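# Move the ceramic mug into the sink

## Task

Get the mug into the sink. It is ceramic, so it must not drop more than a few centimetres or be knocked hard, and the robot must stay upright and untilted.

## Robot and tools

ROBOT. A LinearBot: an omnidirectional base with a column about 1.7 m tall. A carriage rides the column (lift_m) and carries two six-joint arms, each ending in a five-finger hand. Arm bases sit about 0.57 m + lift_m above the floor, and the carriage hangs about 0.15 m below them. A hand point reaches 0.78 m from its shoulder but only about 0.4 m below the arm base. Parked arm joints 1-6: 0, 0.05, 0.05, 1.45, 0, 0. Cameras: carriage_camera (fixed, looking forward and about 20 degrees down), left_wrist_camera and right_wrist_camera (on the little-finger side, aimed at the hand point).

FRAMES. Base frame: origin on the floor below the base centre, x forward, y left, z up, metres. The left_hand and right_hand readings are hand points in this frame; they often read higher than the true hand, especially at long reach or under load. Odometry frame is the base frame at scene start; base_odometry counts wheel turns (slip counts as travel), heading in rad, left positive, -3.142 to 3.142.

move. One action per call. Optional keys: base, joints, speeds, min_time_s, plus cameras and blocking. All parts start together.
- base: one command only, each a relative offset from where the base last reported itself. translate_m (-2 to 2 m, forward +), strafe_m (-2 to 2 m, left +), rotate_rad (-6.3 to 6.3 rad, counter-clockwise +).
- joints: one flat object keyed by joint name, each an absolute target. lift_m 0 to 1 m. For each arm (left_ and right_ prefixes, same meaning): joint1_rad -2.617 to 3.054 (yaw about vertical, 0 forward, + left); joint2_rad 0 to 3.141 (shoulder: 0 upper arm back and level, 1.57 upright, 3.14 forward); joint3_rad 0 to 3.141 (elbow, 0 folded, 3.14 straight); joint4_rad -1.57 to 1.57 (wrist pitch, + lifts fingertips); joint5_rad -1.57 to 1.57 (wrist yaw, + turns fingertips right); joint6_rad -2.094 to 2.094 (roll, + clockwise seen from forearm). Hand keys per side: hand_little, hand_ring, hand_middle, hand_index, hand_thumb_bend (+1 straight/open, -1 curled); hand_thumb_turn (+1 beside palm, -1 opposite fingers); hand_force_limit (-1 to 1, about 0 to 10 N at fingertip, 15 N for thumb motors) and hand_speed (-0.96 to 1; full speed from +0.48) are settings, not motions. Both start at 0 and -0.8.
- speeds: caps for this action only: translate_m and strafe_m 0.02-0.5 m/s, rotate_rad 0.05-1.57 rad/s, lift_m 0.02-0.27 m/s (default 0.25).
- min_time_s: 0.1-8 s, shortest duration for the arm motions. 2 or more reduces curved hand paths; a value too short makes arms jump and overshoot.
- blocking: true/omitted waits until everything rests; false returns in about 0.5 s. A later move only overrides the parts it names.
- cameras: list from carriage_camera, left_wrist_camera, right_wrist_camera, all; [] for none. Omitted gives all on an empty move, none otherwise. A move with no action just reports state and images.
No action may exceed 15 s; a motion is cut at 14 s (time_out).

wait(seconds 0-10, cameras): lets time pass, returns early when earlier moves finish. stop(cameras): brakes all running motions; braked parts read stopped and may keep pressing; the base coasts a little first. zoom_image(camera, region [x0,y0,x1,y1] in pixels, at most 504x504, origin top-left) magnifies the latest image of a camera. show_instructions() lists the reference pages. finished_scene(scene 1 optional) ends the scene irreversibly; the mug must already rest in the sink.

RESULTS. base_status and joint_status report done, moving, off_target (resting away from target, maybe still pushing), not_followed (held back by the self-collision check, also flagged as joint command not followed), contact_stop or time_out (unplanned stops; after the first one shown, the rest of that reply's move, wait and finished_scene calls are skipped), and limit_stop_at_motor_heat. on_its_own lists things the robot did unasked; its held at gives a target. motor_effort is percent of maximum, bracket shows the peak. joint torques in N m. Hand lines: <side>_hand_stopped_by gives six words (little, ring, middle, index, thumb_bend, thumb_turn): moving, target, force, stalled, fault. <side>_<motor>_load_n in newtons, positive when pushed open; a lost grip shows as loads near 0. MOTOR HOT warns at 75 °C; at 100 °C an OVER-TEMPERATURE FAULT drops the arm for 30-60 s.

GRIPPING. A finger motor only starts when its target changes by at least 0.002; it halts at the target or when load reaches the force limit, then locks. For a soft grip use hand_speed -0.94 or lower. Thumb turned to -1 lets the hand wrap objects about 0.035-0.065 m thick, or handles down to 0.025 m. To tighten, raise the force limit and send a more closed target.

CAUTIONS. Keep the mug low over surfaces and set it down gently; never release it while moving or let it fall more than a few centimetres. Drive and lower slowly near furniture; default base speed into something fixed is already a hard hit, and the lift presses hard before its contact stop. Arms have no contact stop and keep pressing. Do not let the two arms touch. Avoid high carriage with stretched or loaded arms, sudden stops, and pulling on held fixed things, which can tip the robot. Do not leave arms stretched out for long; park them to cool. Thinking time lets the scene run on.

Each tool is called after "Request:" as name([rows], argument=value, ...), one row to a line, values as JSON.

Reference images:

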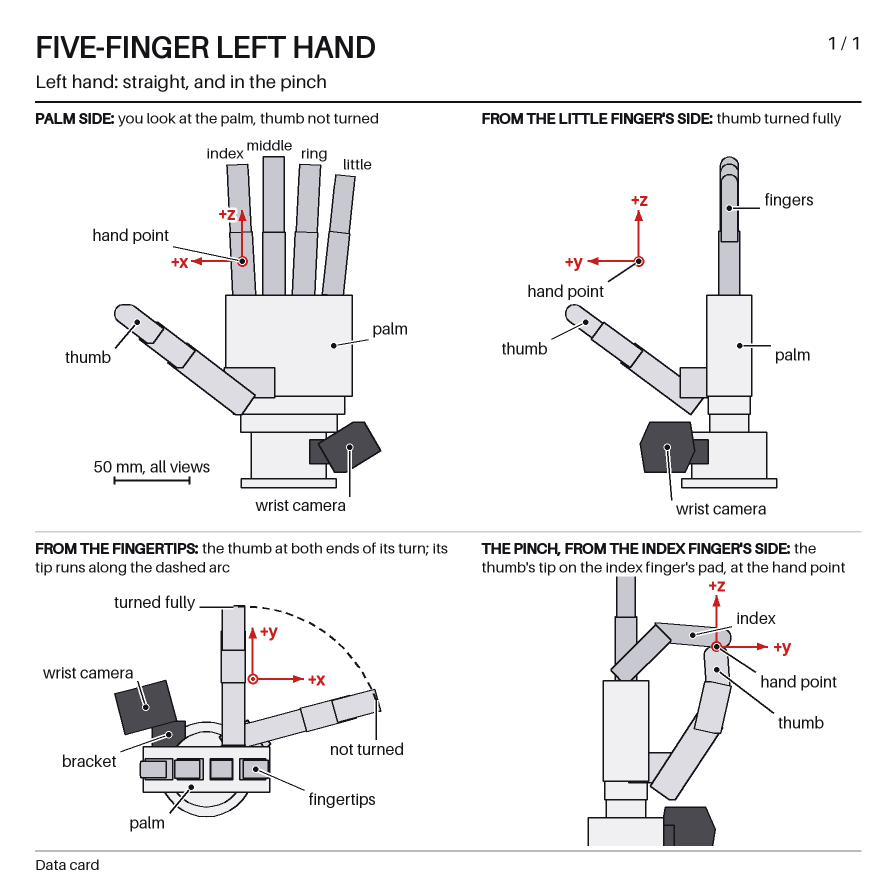

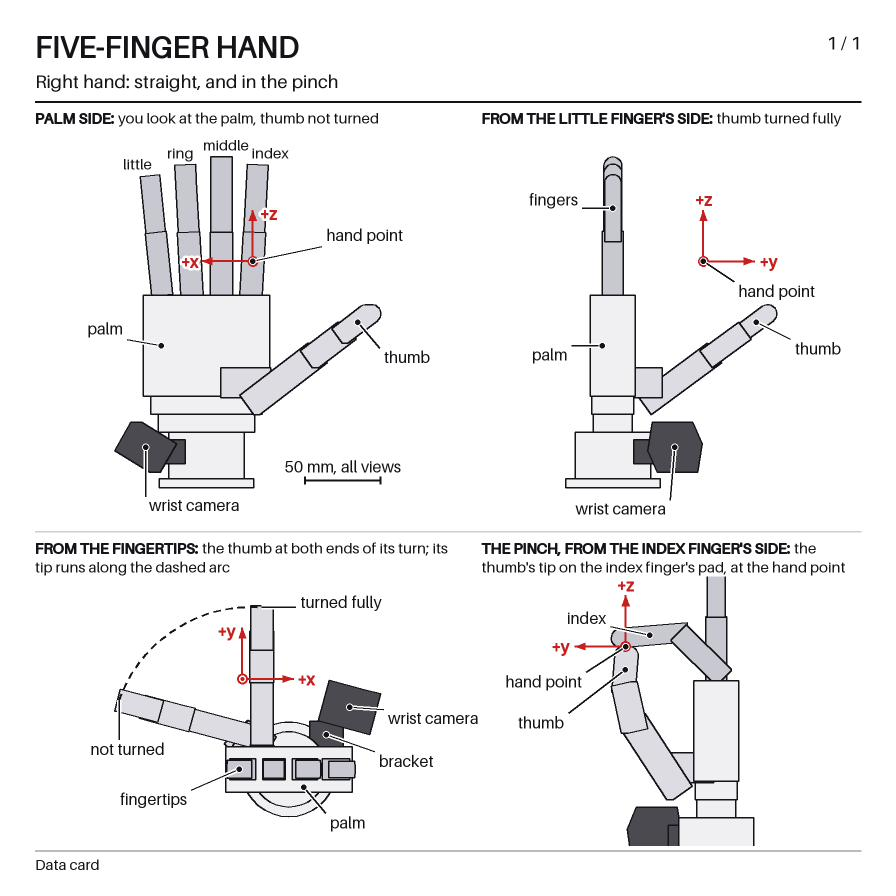

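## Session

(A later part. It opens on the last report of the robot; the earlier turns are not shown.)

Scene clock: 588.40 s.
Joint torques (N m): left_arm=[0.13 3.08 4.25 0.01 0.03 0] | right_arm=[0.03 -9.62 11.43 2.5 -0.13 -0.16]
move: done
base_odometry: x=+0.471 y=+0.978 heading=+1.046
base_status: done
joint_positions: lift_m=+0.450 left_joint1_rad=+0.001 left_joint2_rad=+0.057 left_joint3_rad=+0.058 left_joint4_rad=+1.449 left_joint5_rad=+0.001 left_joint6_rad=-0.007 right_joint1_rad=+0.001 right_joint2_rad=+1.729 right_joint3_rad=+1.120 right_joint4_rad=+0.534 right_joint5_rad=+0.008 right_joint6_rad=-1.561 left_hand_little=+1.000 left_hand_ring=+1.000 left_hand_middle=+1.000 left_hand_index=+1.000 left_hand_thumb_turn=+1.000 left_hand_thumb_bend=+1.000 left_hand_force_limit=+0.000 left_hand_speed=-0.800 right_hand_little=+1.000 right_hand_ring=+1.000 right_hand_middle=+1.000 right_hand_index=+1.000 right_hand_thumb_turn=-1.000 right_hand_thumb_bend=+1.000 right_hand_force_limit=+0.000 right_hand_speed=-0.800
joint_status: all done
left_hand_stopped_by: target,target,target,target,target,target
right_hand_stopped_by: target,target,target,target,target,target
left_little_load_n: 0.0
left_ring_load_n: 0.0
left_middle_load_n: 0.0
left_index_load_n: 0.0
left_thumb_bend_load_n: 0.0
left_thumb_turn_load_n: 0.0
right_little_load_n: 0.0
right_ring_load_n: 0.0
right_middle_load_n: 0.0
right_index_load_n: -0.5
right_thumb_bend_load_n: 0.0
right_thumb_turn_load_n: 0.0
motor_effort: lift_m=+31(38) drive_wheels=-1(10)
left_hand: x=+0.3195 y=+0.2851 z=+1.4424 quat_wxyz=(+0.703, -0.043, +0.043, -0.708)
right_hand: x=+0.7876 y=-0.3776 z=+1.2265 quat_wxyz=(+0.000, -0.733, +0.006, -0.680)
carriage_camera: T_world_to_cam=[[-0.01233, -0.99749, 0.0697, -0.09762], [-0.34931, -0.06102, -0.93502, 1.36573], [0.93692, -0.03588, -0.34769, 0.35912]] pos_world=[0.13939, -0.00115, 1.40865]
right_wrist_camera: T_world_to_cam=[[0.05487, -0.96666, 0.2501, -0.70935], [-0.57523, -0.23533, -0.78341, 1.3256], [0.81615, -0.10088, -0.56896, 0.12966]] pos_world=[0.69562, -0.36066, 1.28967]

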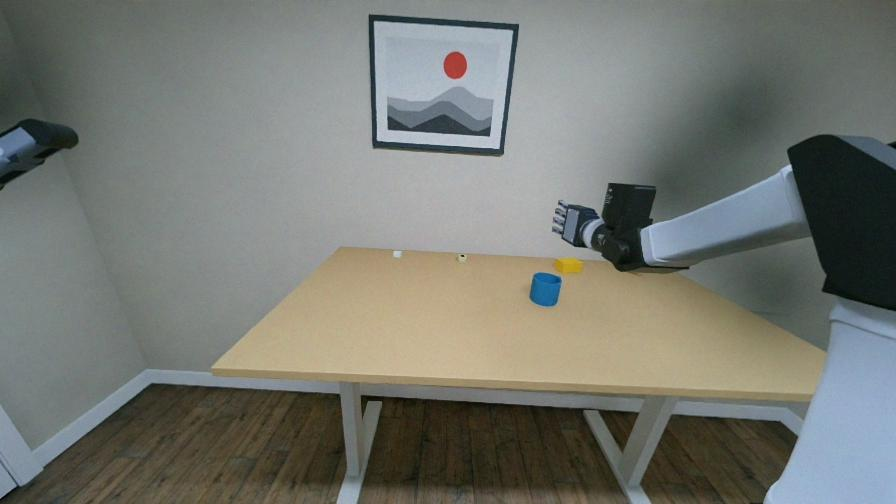

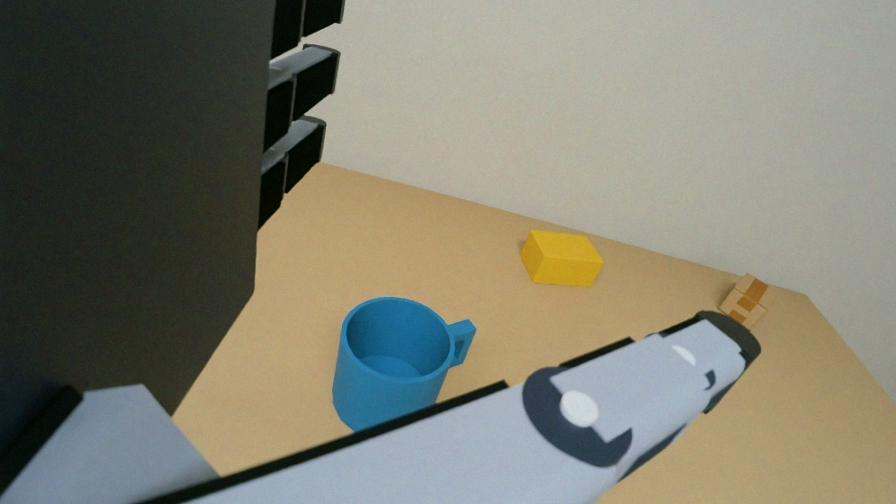

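Request:
move(joints={"lift_m": 0.33}, speeds={"lift_m": 0.15}, cameras=["carriage_camera", "right_wrist_camera"])

Request:
zoom_image(camera="right_wrist_camera", region=[200, 100, 600, 404])

Request:
zoom_image(camera="carriage_camera", region=[500, 180, 620, 280])

Scene clock: 635.07 s.
Joint torques (N m): left_arm=[0.21 3.33 4.18 -0.01 0.07 0.04] | right_arm=[0.08 -9.73 11.33 2.52 -0.13 -0.16]
move: done
base_odometry: x=+0.471 y=+0.978 heading=+1.046
base_status: not commanded
joint_positions: lift_m=+0.330 left_joint1_rad=+0.001 left_joint2_rad=+0.057 left_joint3_rad=+0.057 left_joint4_rad=+1.449 left_joint5_rad=+0.001 left_joint6_rad=-0.007 right_joint1_rad=+0.001 right_joint2_rad=+1.731 right_joint3_rad=+1.121 right_joint4_rad=+0.533 right_joint5_rad=+0.008 right_joint6_rad=-1.561 left_hand_little=+1.000 left_hand_ring=+1.000 left_hand_middle=+1.000 left_hand_index=+1.000 left_hand_thumb_turn=+1.000 left_hand_thumb_bend=+1.000 left_hand_force_limit=+0.000 left_hand_speed=-0.800 right_hand_little=+1.000 right_hand_ring=+1.000 right_hand_middle=+1.000 right_hand_index=+1.000 right_hand_thumb_turn=-1.000 right_hand_thumb_bend=+1.000 right_hand_force_limit=+0.000 right_hand_speed=-0.800
joint_status: all done
left_hand_stopped_by: target,target,target,target,target,target
right_hand_stopped_by: target,target,target,target,target,target
left_little_load_n: 0.0
left_ring_load_n: 0.0
left_middle_load_n: 0.0
left_index_load_n: 0.5
left_thumb_bend_load_n: 0.0
left_thumb_turn_load_n: 0.0
right_little_load_n: 0.0
right_ring_load_n: 0.0
right_middle_load_n: 0.0
right_index_load_n: 0.0
right_thumb_bend_load_n: 0.0
right_thumb_turn_load_n: 0.0
motor_effort: lift_m=+32(33) drive_wheels=-1(1)
left_hand: x=+0.3197 y=+0.2851 z=+1.3221 quat_wxyz=(+0.703, -0.043, +0.043, -0.708)
right_hand: x=+0.7879 y=-0.3776 z=+1.1060 quat_wxyz=(+0.000, -0.734, +0.006, -0.680)
carriage_camera: T_world_to_cam=[[-0.01233, -0.99749, 0.0697, -0.08925], [-0.34931, -0.06102, -0.93502, 1.25353], [0.93692, -0.03588, -0.34769, 0.3174]] pos_world=[0.13939, -0.00115, 1.28865]
right_wrist_camera: T_world_to_cam=[[0.05518, -0.96666, 0.25004, -0.6794], [-0.57619, -0.23534, -0.7827, 1.23134], [0.81545, -0.10088, -0.56997, 0.06248]] pos_world=[0.69602, -0.36066, 1.16927]

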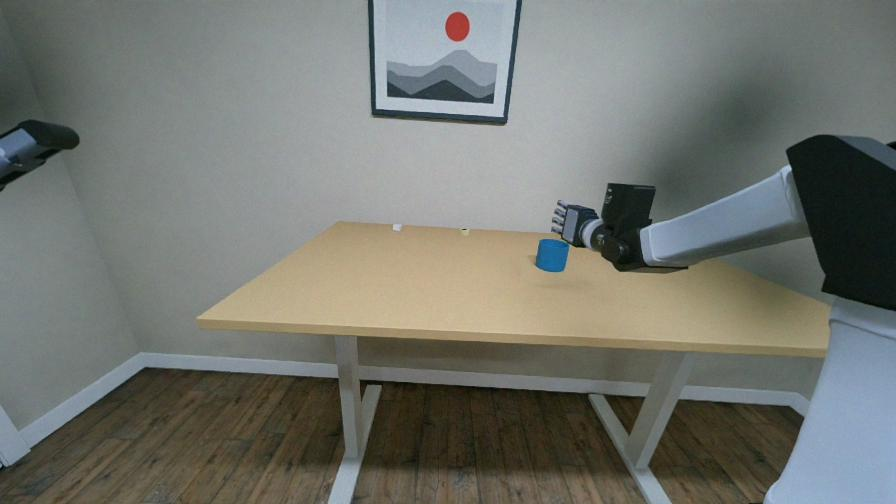

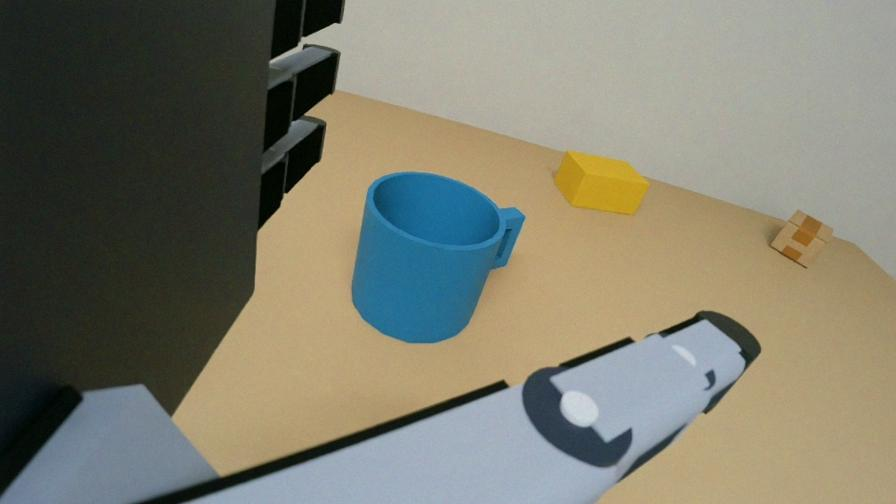

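Scaled by 1.260 from the camera's image (finer frame: 1280x720).

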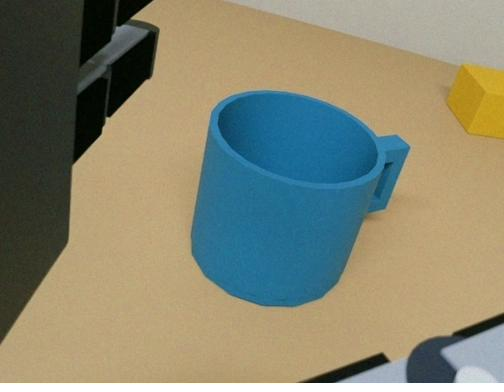

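Scaled by 4.200 from the camera's image (finer frame: 1280x720).

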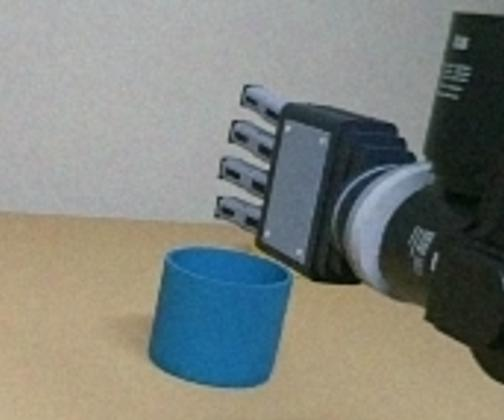

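Request:
move(joints={"lift_m": 0.201}, speeds={"lift_m": 0.06}, cameras=["carriage_camera", "right_wrist_camera"])

Request:
zoom_image(camera="carriage_camera", region=[500, 180, 700, 300])

Scene clock: 672.43 s.
Joint torques (N m): left_arm=[0.25 3.11 4.14 0.04 0.03 0.06] | right_arm=[0.09 -9.73 11.38 2.51 -0.12 -0.16]
move: done
base_odometry: x=+0.471 y=+0.978 heading=+1.046
base_status: not commanded
joint_positions: lift_m=+0.201 left_joint1_rad=+0.001 left_joint2_rad=+0.057 left_joint3_rad=+0.057 left_joint4_rad=+1.449 left_joint5_rad=+0.001 left_joint6_rad=-0.007 right_joint1_rad=+0.001 right_joint2_rad=+1.731 right_joint3_rad=+1.121 right_joint4_rad=+0.535 right_joint5_rad=+0.008 right_joint6_rad=-1.561 left_hand_little=+1.000 left_hand_ring=+1.000 left_hand_middle=+1.000 left_hand_index=+1.000 left_hand_thumb_turn=+1.000 left_hand_thumb_bend=+1.000 left_hand_force_limit=+0.000 left_hand_speed=-0.800 right_hand_little=+1.000 right_hand_ring=+1.000 right_hand_middle=+1.000 right_hand_index=+1.000 right_hand_thumb_turn=-1.000 right_hand_thumb_bend=+1.000 right_hand_force_limit=+0.000 right_hand_speed=-0.800
joint_status: all done
left_hand_stopped_by: target,target,target,target,target,target
right_hand_stopped_by: target,target,target,target,target,target
left_little_load_n: 0.0
left_ring_load_n: 0.0
left_middle_load_n: 0.0
left_index_load_n: 0.0
left_thumb_bend_load_n: 0.0
left_thumb_turn_load_n: 0.0
right_little_load_n: 0.0
right_ring_load_n: 0.0
right_middle_load_n: 0.0
right_index_load_n: 0.0
right_thumb_bend_load_n: 0.0
right_thumb_turn_load_n: 0.0
motor_effort: lift_m=+31(35) drive_wheels=-1(1)
left_hand: x=+0.3196 y=+0.2851 z=+1.1932 quat_wxyz=(+0.703, -0.043, +0.043, -0.708)
right_hand: x=+0.7880 y=-0.3776 z=+0.9774 quat_wxyz=(+0.000, -0.733, +0.006, -0.680)
carriage_camera: T_world_to_cam=[[-0.01233, -0.99749, 0.0697, -0.08026], [-0.34931, -0.06102, -0.93502, 1.13291], [0.93692, -0.03588, -0.34769, 0.27255]] pos_world=[0.13939, -0.00115, 1.15965]
right_wrist_camera: T_world_to_cam=[[0.05478, -0.96666, 0.25012, -0.64703], [-0.57494, -0.23534, -0.78362, 1.1307], [0.81636, -0.10088, -0.56867, -0.01285]] pos_world=[0.69602, -0.36066, 1.04057]

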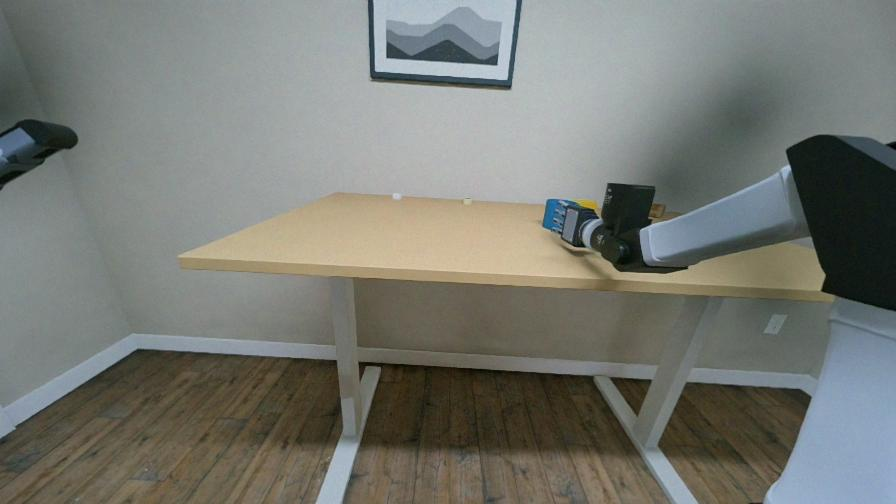

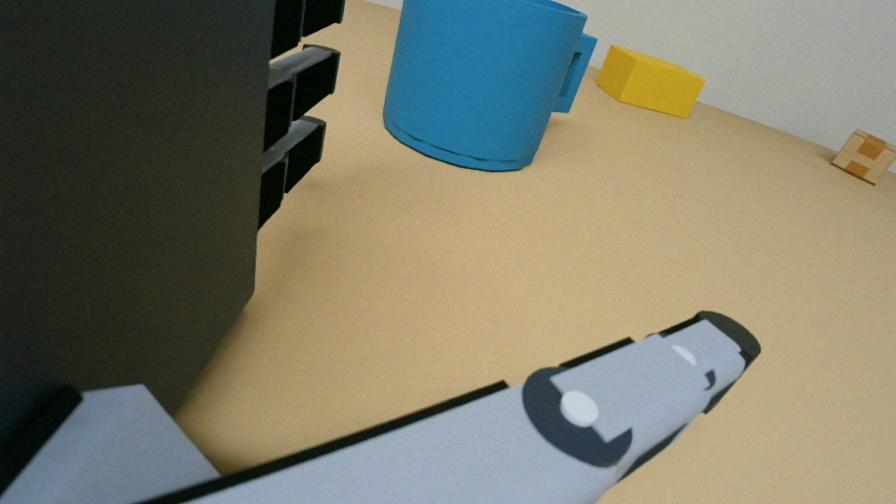

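Scaled by 2.520 from the camera's image (finer frame: 1280x720).

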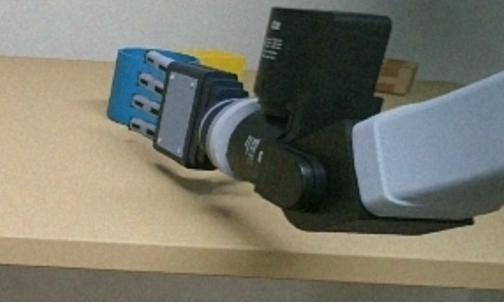

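Request:
move(base={"translate_m": 0.05}, speeds={"translate_m": 0.05}, cameras=["right_wrist_camera"])

Scene clock: 687.33 s.
Joint torques (N m): left_arm=[0.23 3.07 4.37 -0.03 0.05 -0.03] | right_arm=[0.08 -9.76 11.33 2.49 -0.13 -0.16]
move: done
base_odometry: x=+0.496 y=+1.021 heading=+1.046
base_status: done
joint_positions: lift_m=+0.201 left_joint1_rad=+0.001 left_joint2_rad=+0.057 left_joint3_rad=+0.057 left_joint4_rad=+1.449 left_joint5_rad=+0.001 left_joint6_rad=-0.007 right_joint1_rad=+0.001 right_joint2_rad=+1.731 right_joint3_rad=+1.121 right_joint4_rad=+0.537 right_joint5_rad=+0.008 right_joint6_rad=-1.561 left_hand_little=+1.000 left_hand_ring=+1.000 left_hand_middle=+1.000 left_hand_index=+1.000 left_hand_thumb_turn=+1.000 left_hand_thumb_bend=+1.000 left_hand_force_limit=+0.000 left_hand_speed=-0.800 right_hand_little=+1.000 right_hand_ring=+1.000 right_hand_middle=+1.000 right_hand_index=+1.000 right_hand_thumb_turn=-1.000 right_hand_thumb_bend=+1.000 right_hand_force_limit=+0.000 right_hand_speed=-0.800
joint_status: not commanded
left_hand_stopped_by: target,target,target,target,target,target
right_hand_stopped_by: target,target,target,target,target,target
left_little_load_n: 0.0
left_ring_load_n: 0.0
left_middle_load_n: 0.0
left_index_load_n: 0.0
left_thumb_bend_load_n: 0.0
left_thumb_turn_load_n: 0.0
right_little_load_n: 0.0
right_ring_load_n: 0.0
right_middle_load_n: 0.0
right_index_load_n: 0.0
right_thumb_bend_load_n: 0.0
right_thumb_turn_load_n: 0.5
motor_effort: lift_m=+31(32) drive_wheels=-2(8)
left_hand: x=+0.3195 y=+0.2851 z=+1.1932 quat_wxyz=(+0.704, -0.043, +0.043, -0.708)
right_hand: x=+0.7881 y=-0.3776 z=+0.9779 quat_wxyz=(+0.000, -0.732, +0.006, -0.681)
right_wrist_camera: T_world_to_cam=[[0.05431, -0.96666, 0.25022, -0.64691], [-0.57348, -0.23533, -0.78469, 1.13112], [0.81742, -0.10088, -0.56714, -0.01495]] pos_world=[0.69603, -0.36066, 1.04097]

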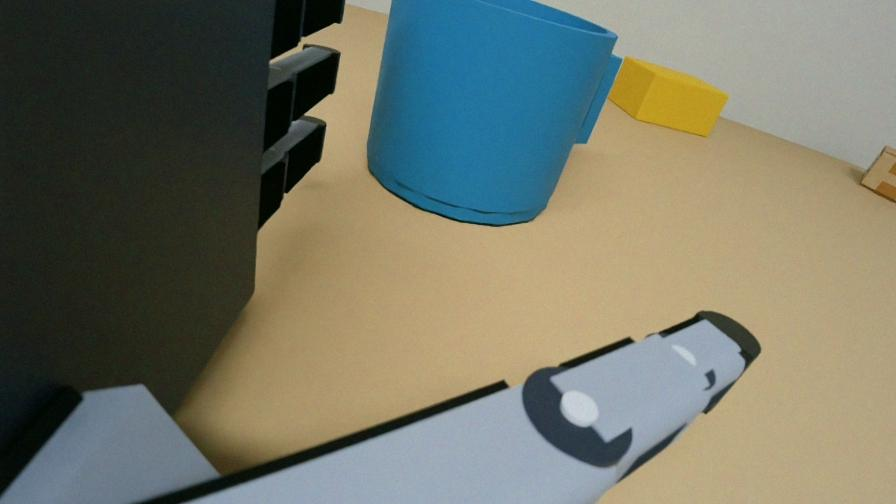

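Request:
move(base={"translate_m": 0.05}, speeds={"translate_m": 0.05}, cameras=["right_wrist_camera"])

Scene clock: 693.43 s.
Joint torques (N m): left_arm=[0.01 3.15 4 0.03 0.07 0.02] | right_arm=[0.06 -9.77 11.34 2.47 -0.12 -0.16]
move: done
base_odometry: x=+0.521 y=+1.064 heading=+1.046
base_status: done
joint_positions: lift_m=+0.201 left_joint1_rad=+0.001 left_joint2_rad=+0.057 left_joint3_rad=+0.057 left_joint4_rad=+1.450 left_joint5_rad=+0.001 left_joint6_rad=-0.007 right_joint1_rad=+0.001 right_joint2_rad=+1.731 right_joint3_rad=+1.121 right_joint4_rad=+0.537 right_joint5_rad=+0.008 right_joint6_rad=-1.561 left_hand_little=+1.000 left_hand_ring=+1.000 left_hand_middle=+1.000 left_hand_index=+1.000 left_hand_thumb_turn=+1.000 left_hand_thumb_bend=+1.000 left_hand_force_limit=+0.000 left_hand_speed=-0.800 right_hand_little=+1.000 right_hand_ring=+1.000 right_hand_middle=+1.000 right_hand_index=+1.000 right_hand_thumb_turn=-1.000 right_hand_thumb_bend=+1.000 right_hand_force_limit=+0.000 right_hand_speed=-0.800
joint_status: not commanded
left_hand_stopped_by: target,target,target,target,target,target
right_hand_stopped_by: target,target,target,target,target,target
left_little_load_n: 0.0
left_ring_load_n: 0.0
left_middle_load_n: 0.5
left_index_load_n: -0.5
left_thumb_bend_load_n: 0.0
left_thumb_turn_load_n: 0.0
right_little_load_n: 0.0
right_ring_load_n: 0.0
right_middle_load_n: 0.0
right_index_load_n: 0.0
right_thumb_bend_load_n: 0.0
right_thumb_turn_load_n: 0.5
motor_effort: lift_m=+31(32) drive_wheels=-2(7)
left_hand: x=+0.3192 y=+0.2851 z=+1.1933 quat_wxyz=(+0.704, -0.042, +0.043, -0.708)
right_hand: x=+0.7881 y=-0.3776 z=+0.9780 quat_wxyz=(+0.000, -0.732, +0.006, -0.681)
right_wrist_camera: T_world_to_cam=[[0.05422, -0.96666, 0.25024, -0.64687], [-0.5732, -0.23534, -0.7849, 1.13114], [0.81762, -0.10088, -0.56685, -0.0154]] pos_world=[0.69603, -0.36066, 1.04097]

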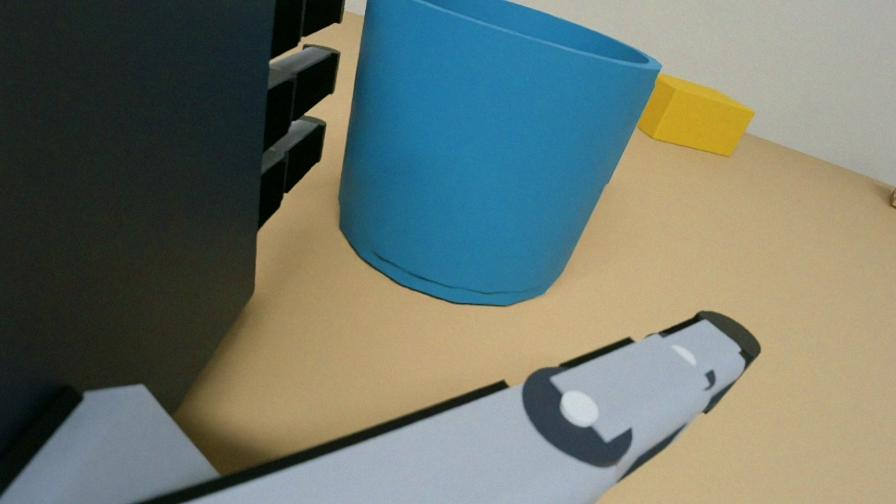

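Request:
move(base={"translate_m": 0.04}, speeds={"translate_m": 0.04}, cameras=["right_wrist_camera", "carriage_camera"])

Scene clock: 707.03 s.
Joint torques (N m): left_arm=[0.16 3.15 4.29 -0.06 0.04 0.08] | right_arm=[0.08 -9.74 11.34 2.49 -0.12 -0.16]
move: done
base_odometry: x=+0.541 y=+1.099 heading=+1.047
base_status: done
joint_positions: lift_m=+0.201 left_joint1_rad=+0.001 left_joint2_rad=+0.057 left_joint3_rad=+0.057 left_joint4_rad=+1.449 left_joint5_rad=+0.001 left_joint6_rad=-0.007 right_joint1_rad=+0.001 right_joint2_rad=+1.731 right_joint3_rad=+1.121 right_joint4_rad=+0.537 right_joint5_rad=+0.008 right_joint6_rad=-1.561 left_hand_little=+1.000 left_hand_ring=+1.000 left_hand_middle=+1.000 left_hand_index=+1.000 left_hand_thumb_turn=+1.000 left_hand_thumb_bend=+1.000 left_hand_force_limit=+0.000 left_hand_speed=-0.800 right_hand_little=+1.000 right_hand_ring=+1.000 right_hand_middle=+1.000 right_hand_index=+1.000 right_hand_thumb_turn=-1.000 right_hand_thumb_bend=+1.000 right_hand_force_limit=+0.000 right_hand_speed=-0.800
joint_status: not commanded
left_hand_stopped_by: target,target,target,target,target,target
right_hand_stopped_by: target,target,target,target,target,target
left_little_load_n: -0.5
left_ring_load_n: 0.0
left_middle_load_n: 0.0
left_index_load_n: 0.0
left_thumb_bend_load_n: 0.0
left_thumb_turn_load_n: 0.0
right_little_load_n: 0.0
right_ring_load_n: 0.0
right_middle_load_n: 0.0
right_index_load_n: 0.0
right_thumb_bend_load_n: 0.0
right_thumb_turn_load_n: 0.5
motor_effort: lift_m=+32(32) drive_wheels=-2(8)
left_hand: x=+0.3196 y=+0.2851 z=+1.1932 quat_wxyz=(+0.703, -0.043, +0.043, -0.708)
right_hand: x=+0.7881 y=-0.3776 z=+0.9780 quat_wxyz=(+0.000, -0.732, +0.006, -0.681)
pictures: carriage_camera, right_wrist_camera
carriage_camera: T_world_to_cam=[[-0.01233, -0.99749, 0.0697, -0.08026], [-0.34931, -0.06102, -0.93502, 1.13291], [0.93692, -0.03588, -0.34769, 0.27255]] pos_world=[0.13939, -0.00115, 1.15965]
right_wrist_camera: T_world_to_cam=[[0.05422, -0.96666, 0.25024, -0.64687], [-0.5732, -0.23534, -0.7849, 1.13114], [0.81762, -0.10088, -0.56685, -0.0154]] pos_world=[0.69603, -0.36066, 1.04097]

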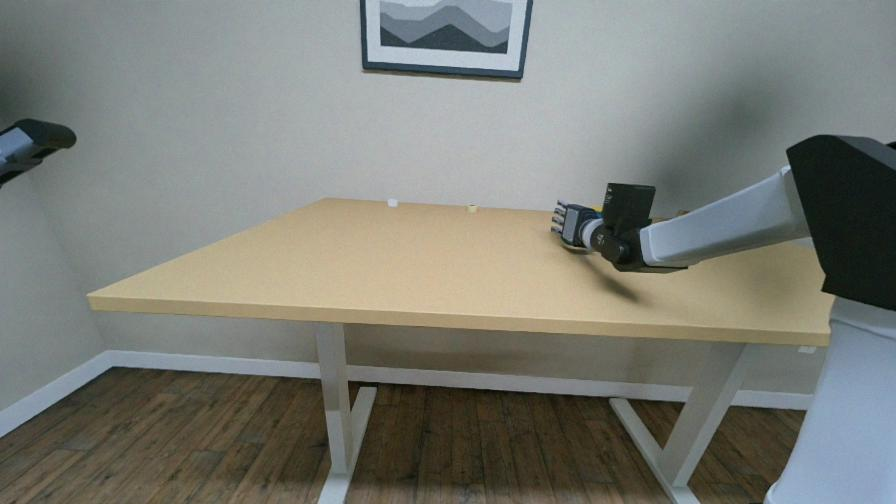

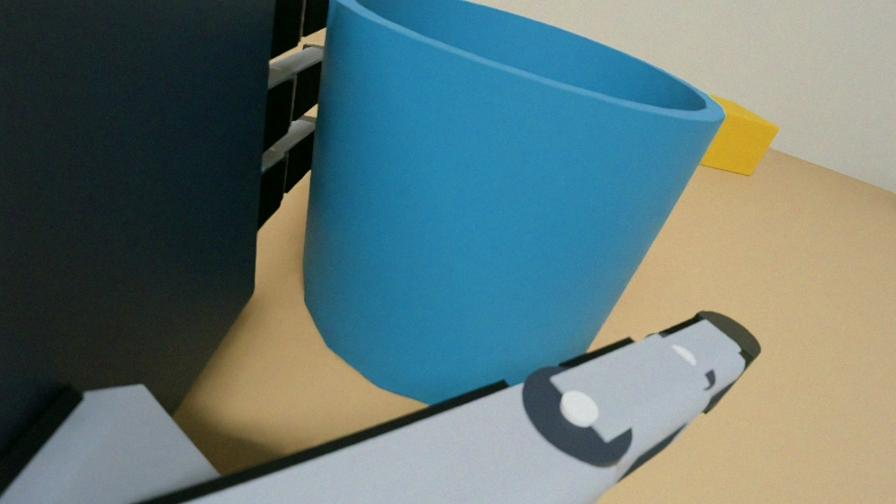

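Request:
move(base={"translate_m": 0.011}, speeds={"translate_m": 0.03}, cameras=["right_wrist_camera"])

Scene clock: 722.27 s.
Joint torques (N m): left_arm=[0.23 3.3 4.25 0.08 0.07 0.03] | right_arm=[0.09 -9.77 11.32 2.48 -0.13 -0.16]
move: done
base_odometry: x=+0.546 y=+1.109 heading=+1.047
base_status: done
joint_positions: lift_m=+0.201 left_joint1_rad=+0.001 left_joint2_rad=+0.057 left_joint3_rad=+0.057 left_joint4_rad=+1.449 left_joint5_rad=+0.001 left_joint6_rad=-0.007 right_joint1_rad=+0.001 right_joint2_rad=+1.731 right_joint3_rad=+1.121 right_joint4_rad=+0.538 right_joint5_rad=+0.008 right_joint6_rad=-1.561 left_hand_little=+1.000 left_hand_ring=+1.000 left_hand_middle=+1.000 left_hand_index=+1.000 left_hand_thumb_turn=+1.000 left_hand_thumb_bend=+1.000 left_hand_force_limit=+0.000 left_hand_speed=-0.800 right_hand_little=+1.000 right_hand_ring=+1.000 right_hand_middle=+1.000 right_hand_index=+1.000 right_hand_thumb_turn=-1.000 right_hand_thumb_bend=+1.000 right_hand_force_limit=+0.000 right_hand_speed=-0.800
joint_status: not commanded
left_hand_stopped_by: target,target,target,target,target,target
right_hand_stopped_by: target,target,target,target,target,target
left_little_load_n: 0.0
left_ring_load_n: 0.0
left_middle_load_n: 0.0
left_index_load_n: 0.0
left_thumb_bend_load_n: 0.0
left_thumb_turn_load_n: 0.0
right_little_load_n: 0.0
right_ring_load_n: 0.0
right_middle_load_n: 0.0
right_index_load_n: 0.0
right_thumb_bend_load_n: 0.0
right_thumb_turn_load_n: 0.0
motor_effort: lift_m=+31(31) drive_wheels=+2(11)
left_hand: x=+0.3197 y=+0.2851 z=+1.1932 quat_wxyz=(+0.703, -0.043, +0.043, -0.708)
right_hand: x=+0.7881 y=-0.3776 z=+0.9783 quat_wxyz=(+0.000, -0.732, +0.006, -0.681)
right_wrist_camera: T_world_to_cam=[[0.05401, -0.96667, 0.25028, -0.64681], [-0.57256, -0.23533, -0.78536, 1.13128], [0.81808, -0.10089, -0.56619, -0.01622]] pos_world=[0.69593, -0.36066, 1.04117]

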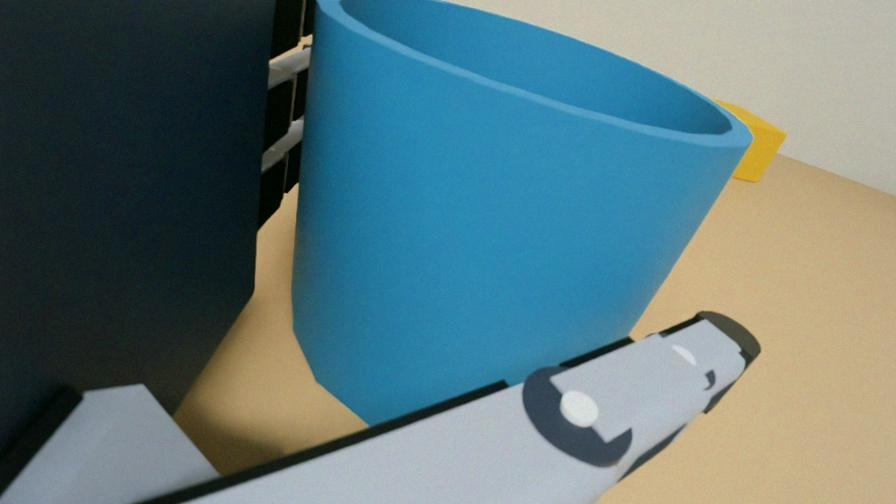

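Request:
move(joints={"right_hand_force_limit": -0.5, "right_hand_speed": -0.94, "right_hand_index": 0.0, "right_hand_middle": 0.0, "right_hand_thumb_bend": 0.3}, cameras=["right_wrist_camera"])

Scene clock: 742.80 s.
Joint torques (N m): left_arm=[0.1 3.19 4.19 0.01 0.04 0] | right_arm=[0.09 -9.77 11.32 2.47 -0.1 -0.17]
move: off_target
base_odometry: x=+0.546 y=+1.109 heading=+1.047
base_status: not commanded
joint_positions: lift_m=+0.201 left_joint1_rad=+0.001 left_joint2_rad=+0.057 left_joint3_rad=+0.057 left_joint4_rad=+1.449 left_joint5_rad=+0.001 left_joint6_rad=-0.007 right_joint1_rad=+0.001 right_joint2_rad=+1.731 right_joint3_rad=+1.121 right_joint4_rad=+0.538 right_joint5_rad=+0.005 right_joint6_rad=-1.561 left_hand_little=+1.000 left_hand_ring=+1.000 left_hand_middle=+1.000 left_hand_index=+1.000 left_hand_thumb_turn=+1.000 left_hand_thumb_bend=+1.000 left_hand_force_limit=+0.000 left_hand_speed=-0.800 right_hand_little=+1.000 right_hand_ring=+1.000 right_hand_middle=+0.601 right_hand_index=+0.623 right_hand_thumb_turn=-1.000 right_hand_thumb_bend=+0.817 right_hand_force_limit=-0.500 right_hand_speed=-0.940
joint_status: right_hand_middle off_target (ended at +0.601, target +0.000); right_hand_index off_target (ended at +0.623, target +0.000); right_hand_thumb_bend off_target (ended at +0.817, target +0.300); the others done
left_hand_stopped_by: target,target,target,target,target,target
right_hand_stopped_by: target,target,force,force,force,target
left_little_load_n: 0.0
left_ring_load_n: 0.0
left_middle_load_n: 0.0
left_index_load_n: 0.0
left_thumb_bend_load_n: 0.0
left_thumb_turn_load_n: 0.0
right_little_load_n: 0.0
right_ring_load_n: 0.0
right_middle_load_n: 2.5
right_index_load_n: 1.0
right_thumb_bend_load_n: 6.5
right_thumb_turn_load_n: 0.5
motor_effort: lift_m=+32(32) drive_wheels=+2(2)
left_hand: x=+0.3196 y=+0.2851 z=+1.1932 quat_wxyz=(+0.703, -0.043, +0.043, -0.708)
right_hand: x=+0.7883 y=-0.3770 z=+0.9782 quat_wxyz=(+0.002, -0.732, +0.005, -0.681)
right_wrist_camera: T_world_to_cam=[[0.05698, -0.96654, 0.2501, -0.64836], [-0.57189, -0.23693, -0.78537, 1.13043], [0.81835, -0.09827, -0.56625, -0.01553]] pos_world=[0.69613, -0.36036, 1.04117]

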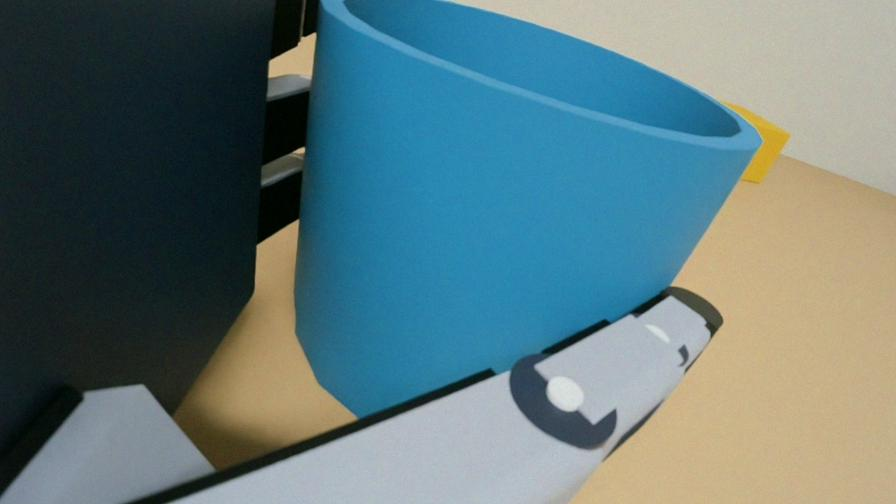

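Request:
move(joints={"right_hand_force_limit": 0.4, "right_hand_index": -0.1, "right_hand_middle": -0.1, "right_hand_thumb_bend": 0.2}, cameras=["right_wrist_camera"])

Scene clock: 748.23 s.
Joint torques (N m): left_arm=[0.21 3.49 4.19 -0.01 0.1 -0.03] | right_arm=[0.08 -9.78 11.34 2.47 -0.01 -0.17]
move: off_target
base_odometry: x=+0.546 y=+1.109 heading=+1.047
base_status: not commanded
joint_positions: lift_m=+0.201 left_joint1_rad=+0.001 left_joint2_rad=+0.057 left_joint3_rad=+0.057 left_joint4_rad=+1.449 left_joint5_rad=+0.001 left_joint6_rad=-0.007 right_joint1_rad=+0.001 right_joint2_rad=+1.731 right_joint3_rad=+1.121 right_joint4_rad=+0.538 right_joint5_rad=-0.003 right_joint6_rad=-1.561 left_hand_little=+1.000 left_hand_ring=+1.000 left_hand_middle=+1.000 left_hand_index=+1.000 left_hand_thumb_turn=+1.000 left_hand_thumb_bend=+1.000 left_hand_force_limit=+0.000 left_hand_speed=-0.800 right_hand_little=+1.000 right_hand_ring=+1.000 right_hand_middle=+0.463 right_hand_index=+0.479 right_hand_thumb_turn=-1.000 right_hand_thumb_bend=+0.810 right_hand_force_limit=+0.400 right_hand_speed=-0.940
joint_status: right_hand_middle off_target (ended at +0.463, target -0.100); right_hand_index off_target (ended at +0.479, target -0.100); right_hand_thumb_bend off_target (ended at +0.810, target +0.200); the others done
left_hand_stopped_by: target,target,target,target,target,target
right_hand_stopped_by: target,target,force,force,force,target
left_little_load_n: 0.0
left_ring_load_n: 0.5
left_middle_load_n: 0.0
left_index_load_n: 0.0
left_thumb_bend_load_n: 0.0
left_thumb_turn_load_n: 0.0
right_little_load_n: 0.0
right_ring_load_n: 0.0
right_middle_load_n: 7.0
right_index_load_n: 7.0
right_thumb_bend_load_n: 22.0
right_thumb_turn_load_n: 0.5
motor_effort: lift_m=+31(32) drive_wheels=+2(2)
left_hand: x=+0.3196 y=+0.2851 z=+1.1932 quat_wxyz=(+0.703, -0.043, +0.043, -0.708)
right_hand: x=+0.7888 y=-0.3754 z=+0.9782 quat_wxyz=(+0.005, -0.732, +0.002, -0.681)
right_wrist_camera: T_world_to_cam=[[0.06463, -0.96621, 0.24954, -0.6522], [-0.56996, -0.241, -0.78553, 1.12808], [0.81912, -0.09146, -0.56628, -0.01382]] pos_world=[0.69643, -0.35956, 1.04107]

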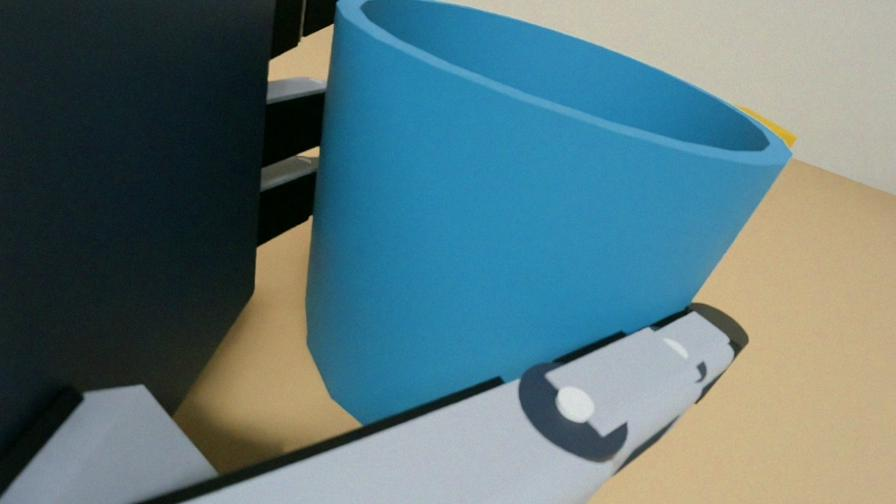

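Request:
move(joints={"lift_m": 0.24}, speeds={"lift_m": 0.03}, cameras=["right_wrist_camera", "carriage_camera"])

Request:
zoom_image(camera="carriage_camera", region=[500, 180, 700, 300])

Scene clock: 759.80 s.
Joint torques (N m): left_arm=[0.12 3.08 4.23 -0.03 0.02 0.04] | right_arm=[0.06 -10.78 11.3 3.44 -0.01 -0.24]
move: done
base_odometry: x=+0.546 y=+1.109 heading=+1.047
base_status: not commanded
joint_positions: lift_m=+0.240 left_joint1_rad=+0.001 left_joint2_rad=+0.057 left_joint3_rad=+0.057 left_joint4_rad=+1.449 left_joint5_rad=+0.001 left_joint6_rad=-0.007 right_joint1_rad=+0.001 right_joint2_rad=+1.741 right_joint3_rad=+1.121 right_joint4_rad=+0.450 right_joint5_rad=-0.003 right_joint6_rad=-1.554 left_hand_little=+1.000 left_hand_ring=+1.000 left_hand_middle=+1.000 left_hand_index=+1.000 left_hand_thumb_turn=+1.000 left_hand_thumb_bend=+1.000 left_hand_force_limit=+0.000 left_hand_speed=-0.800 right_hand_little=+1.000 right_hand_ring=+1.000 right_hand_middle=+0.463 right_hand_index=+0.479 right_hand_thumb_turn=-1.000 right_hand_thumb_bend=+0.810 right_hand_force_limit=+0.400 right_hand_speed=-0.940
joint_status: all done
left_hand_stopped_by: target,target,target,target,target,target
right_hand_stopped_by: target,target,force,force,force,target
left_little_load_n: 0.0
left_ring_load_n: 0.0
left_middle_load_n: 0.0
left_index_load_n: 0.0
left_thumb_bend_load_n: 0.0
left_thumb_turn_load_n: 0.0
right_little_load_n: 0.0
right_ring_load_n: 0.0
right_middle_load_n: 6.5
right_index_load_n: 7.5
right_thumb_bend_load_n: 22.0
right_thumb_turn_load_n: 2.5
motor_effort: lift_m=+34(40) drive_wheels=+2(2)
left_hand: x=+0.3195 y=+0.2851 z=+1.2320 quat_wxyz=(+0.704, -0.043, +0.043, -0.708)
right_hand: x=+0.7842 y=-0.3752 z=+0.9881 quat_wxyz=(+0.007, -0.765, +0.005, -0.644)
pictures: carriage_camera, right_wrist_camera
carriage_camera: T_world_to_cam=[[-0.01233, -0.99749, 0.0697, -0.08296], [-0.34931, -0.06102, -0.93502, 1.16919], [0.93692, -0.03588, -0.34769, 0.28604]] pos_world=[0.13939, -0.00115, 1.19845]
right_wrist_camera: T_world_to_cam=[[0.08765, -0.96791, 0.23551, -0.65902], [-0.64437, -0.23539, -0.72759, 1.13651], [0.75967, -0.08799, -0.64432, 0.12061]] pos_world=[0.69846, -0.35974, 1.05983]

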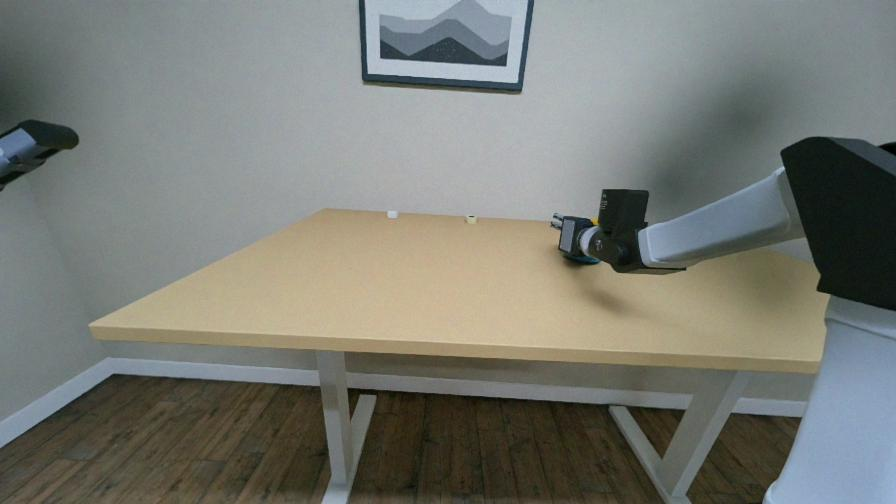

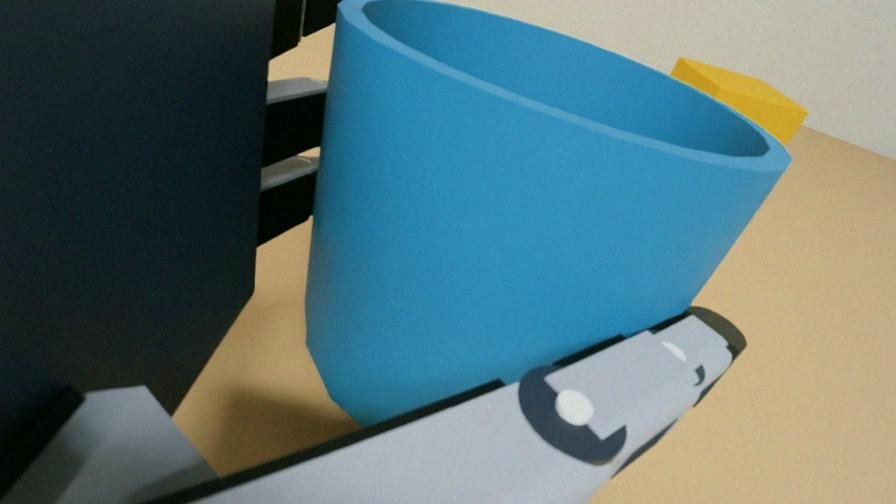

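Scaled by 2.520 from the camera's image (finer frame: 1280x720).

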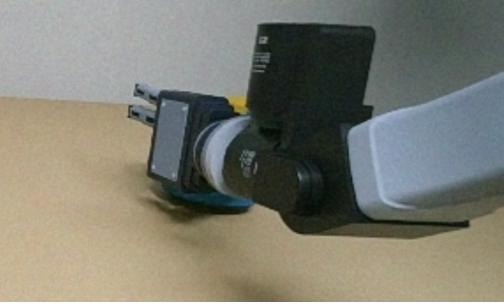

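Request:
move(joints={"lift_m": 0.34}, speeds={"lift_m": 0.06}, cameras=["right_wrist_camera", "carriage_camera"])

Request:
zoom_image(camera="carriage_camera", region=[500, 180, 700, 300])

Scene clock: 767.20 s.
Joint torques (N m): left_arm=[0.25 3.15 4.25 0 0.08 0.04] | right_arm=[0.09 -11.21 11.29 3.44 -0.01 -0.25]
move: done
base_odometry: x=+0.546 y=+1.109 heading=+1.047
base_status: not commanded
joint_positions: lift_m=+0.340 left_joint1_rad=+0.001 left_joint2_rad=+0.057 left_joint3_rad=+0.057 left_joint4_rad=+1.449 left_joint5_rad=+0.001 left_joint6_rad=-0.007 right_joint1_rad=+0.001 right_joint2_rad=+1.745 right_joint3_rad=+1.121 right_joint4_rad=+0.448 right_joint5_rad=-0.003 right_joint6_rad=-1.554 left_hand_little=+1.000 left_hand_ring=+1.000 left_hand_middle=+1.000 left_hand_index=+1.000 left_hand_thumb_turn=+1.000 left_hand_thumb_bend=+1.000 left_hand_force_limit=+0.000 left_hand_speed=-0.800 right_hand_little=+1.000 right_hand_ring=+1.000 right_hand_middle=+0.463 right_hand_index=+0.479 right_hand_thumb_turn=-1.000 right_hand_thumb_bend=+0.810 right_hand_force_limit=+0.400 right_hand_speed=-0.940
joint_status: all done
left_hand_stopped_by: target,target,target,target,target,target
right_hand_stopped_by: target,target,force,force,force,target
left_little_load_n: 0.0
left_ring_load_n: 0.0
left_middle_load_n: 0.0
left_index_load_n: 0.0
left_thumb_bend_load_n: 0.0
left_thumb_turn_load_n: 0.0
right_little_load_n: 0.0
right_ring_load_n: 0.0
right_middle_load_n: 6.5
right_index_load_n: 7.5
right_thumb_bend_load_n: 22.0
right_thumb_turn_load_n: 2.5
motor_effort: lift_m=+32(43) drive_wheels=+2(2)
left_hand: x=+0.3195 y=+0.2851 z=+1.3321 quat_wxyz=(+0.704, -0.043, +0.043, -0.708)
right_hand: x=+0.7844 y=-0.3752 z=+1.0855 quat_wxyz=(+0.007, -0.766, +0.005, -0.642)
pictures: carriage_camera, right_wrist_camera
carriage_camera: T_world_to_cam=[[-0.01233, -0.99749, 0.0697, -0.08994], [-0.34931, -0.06102, -0.93502, 1.26278], [0.93692, -0.03588, -0.34769, 0.32084]] pos_world=[0.13939, -0.00115, 1.29855]
right_wrist_camera: T_world_to_cam=[[0.08891, -0.96809, 0.23431, -0.68168], [-0.64859, -0.2348, -0.72402, 1.20721], [0.75593, -0.08759, -0.64877, 0.19108]] pos_world=[0.69915, -0.35973, 1.15773]

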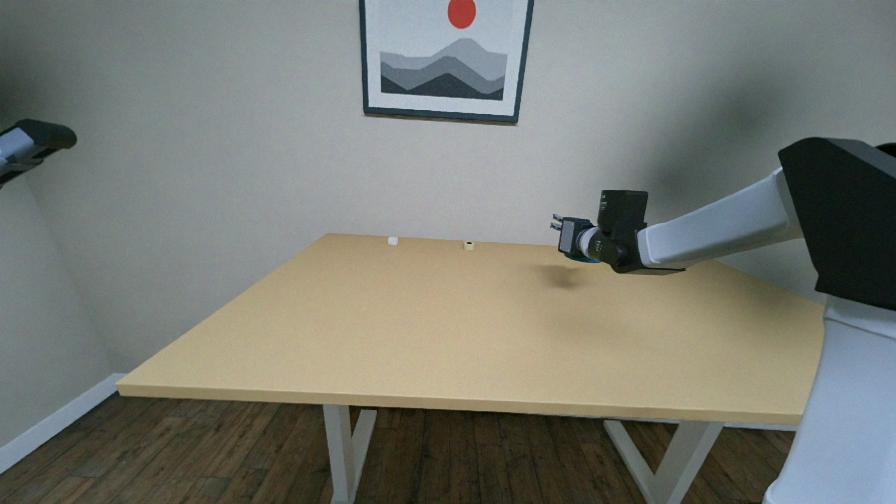

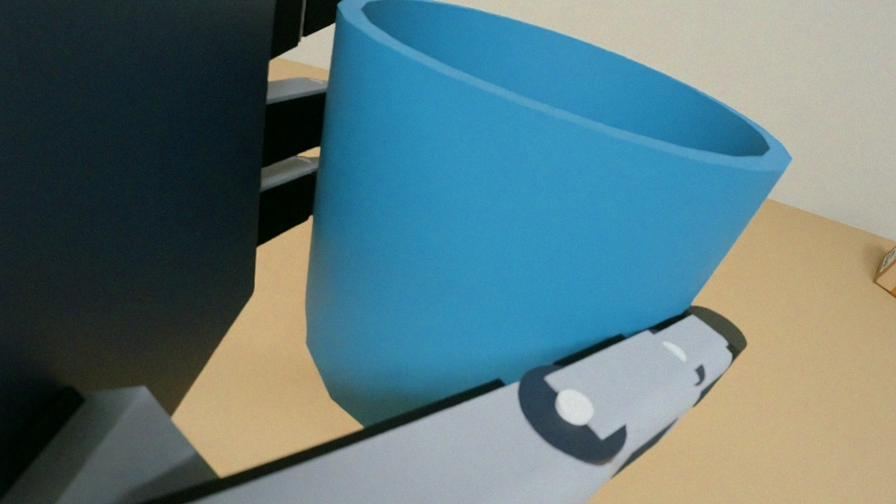

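Scaled by 2.520 from the camera's image (finer frame: 1280x720).

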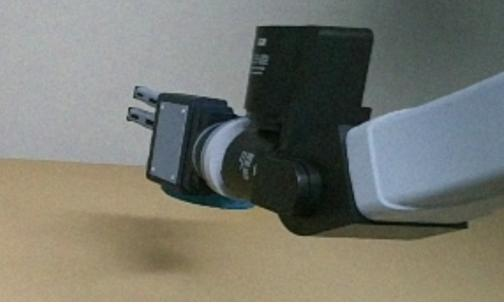

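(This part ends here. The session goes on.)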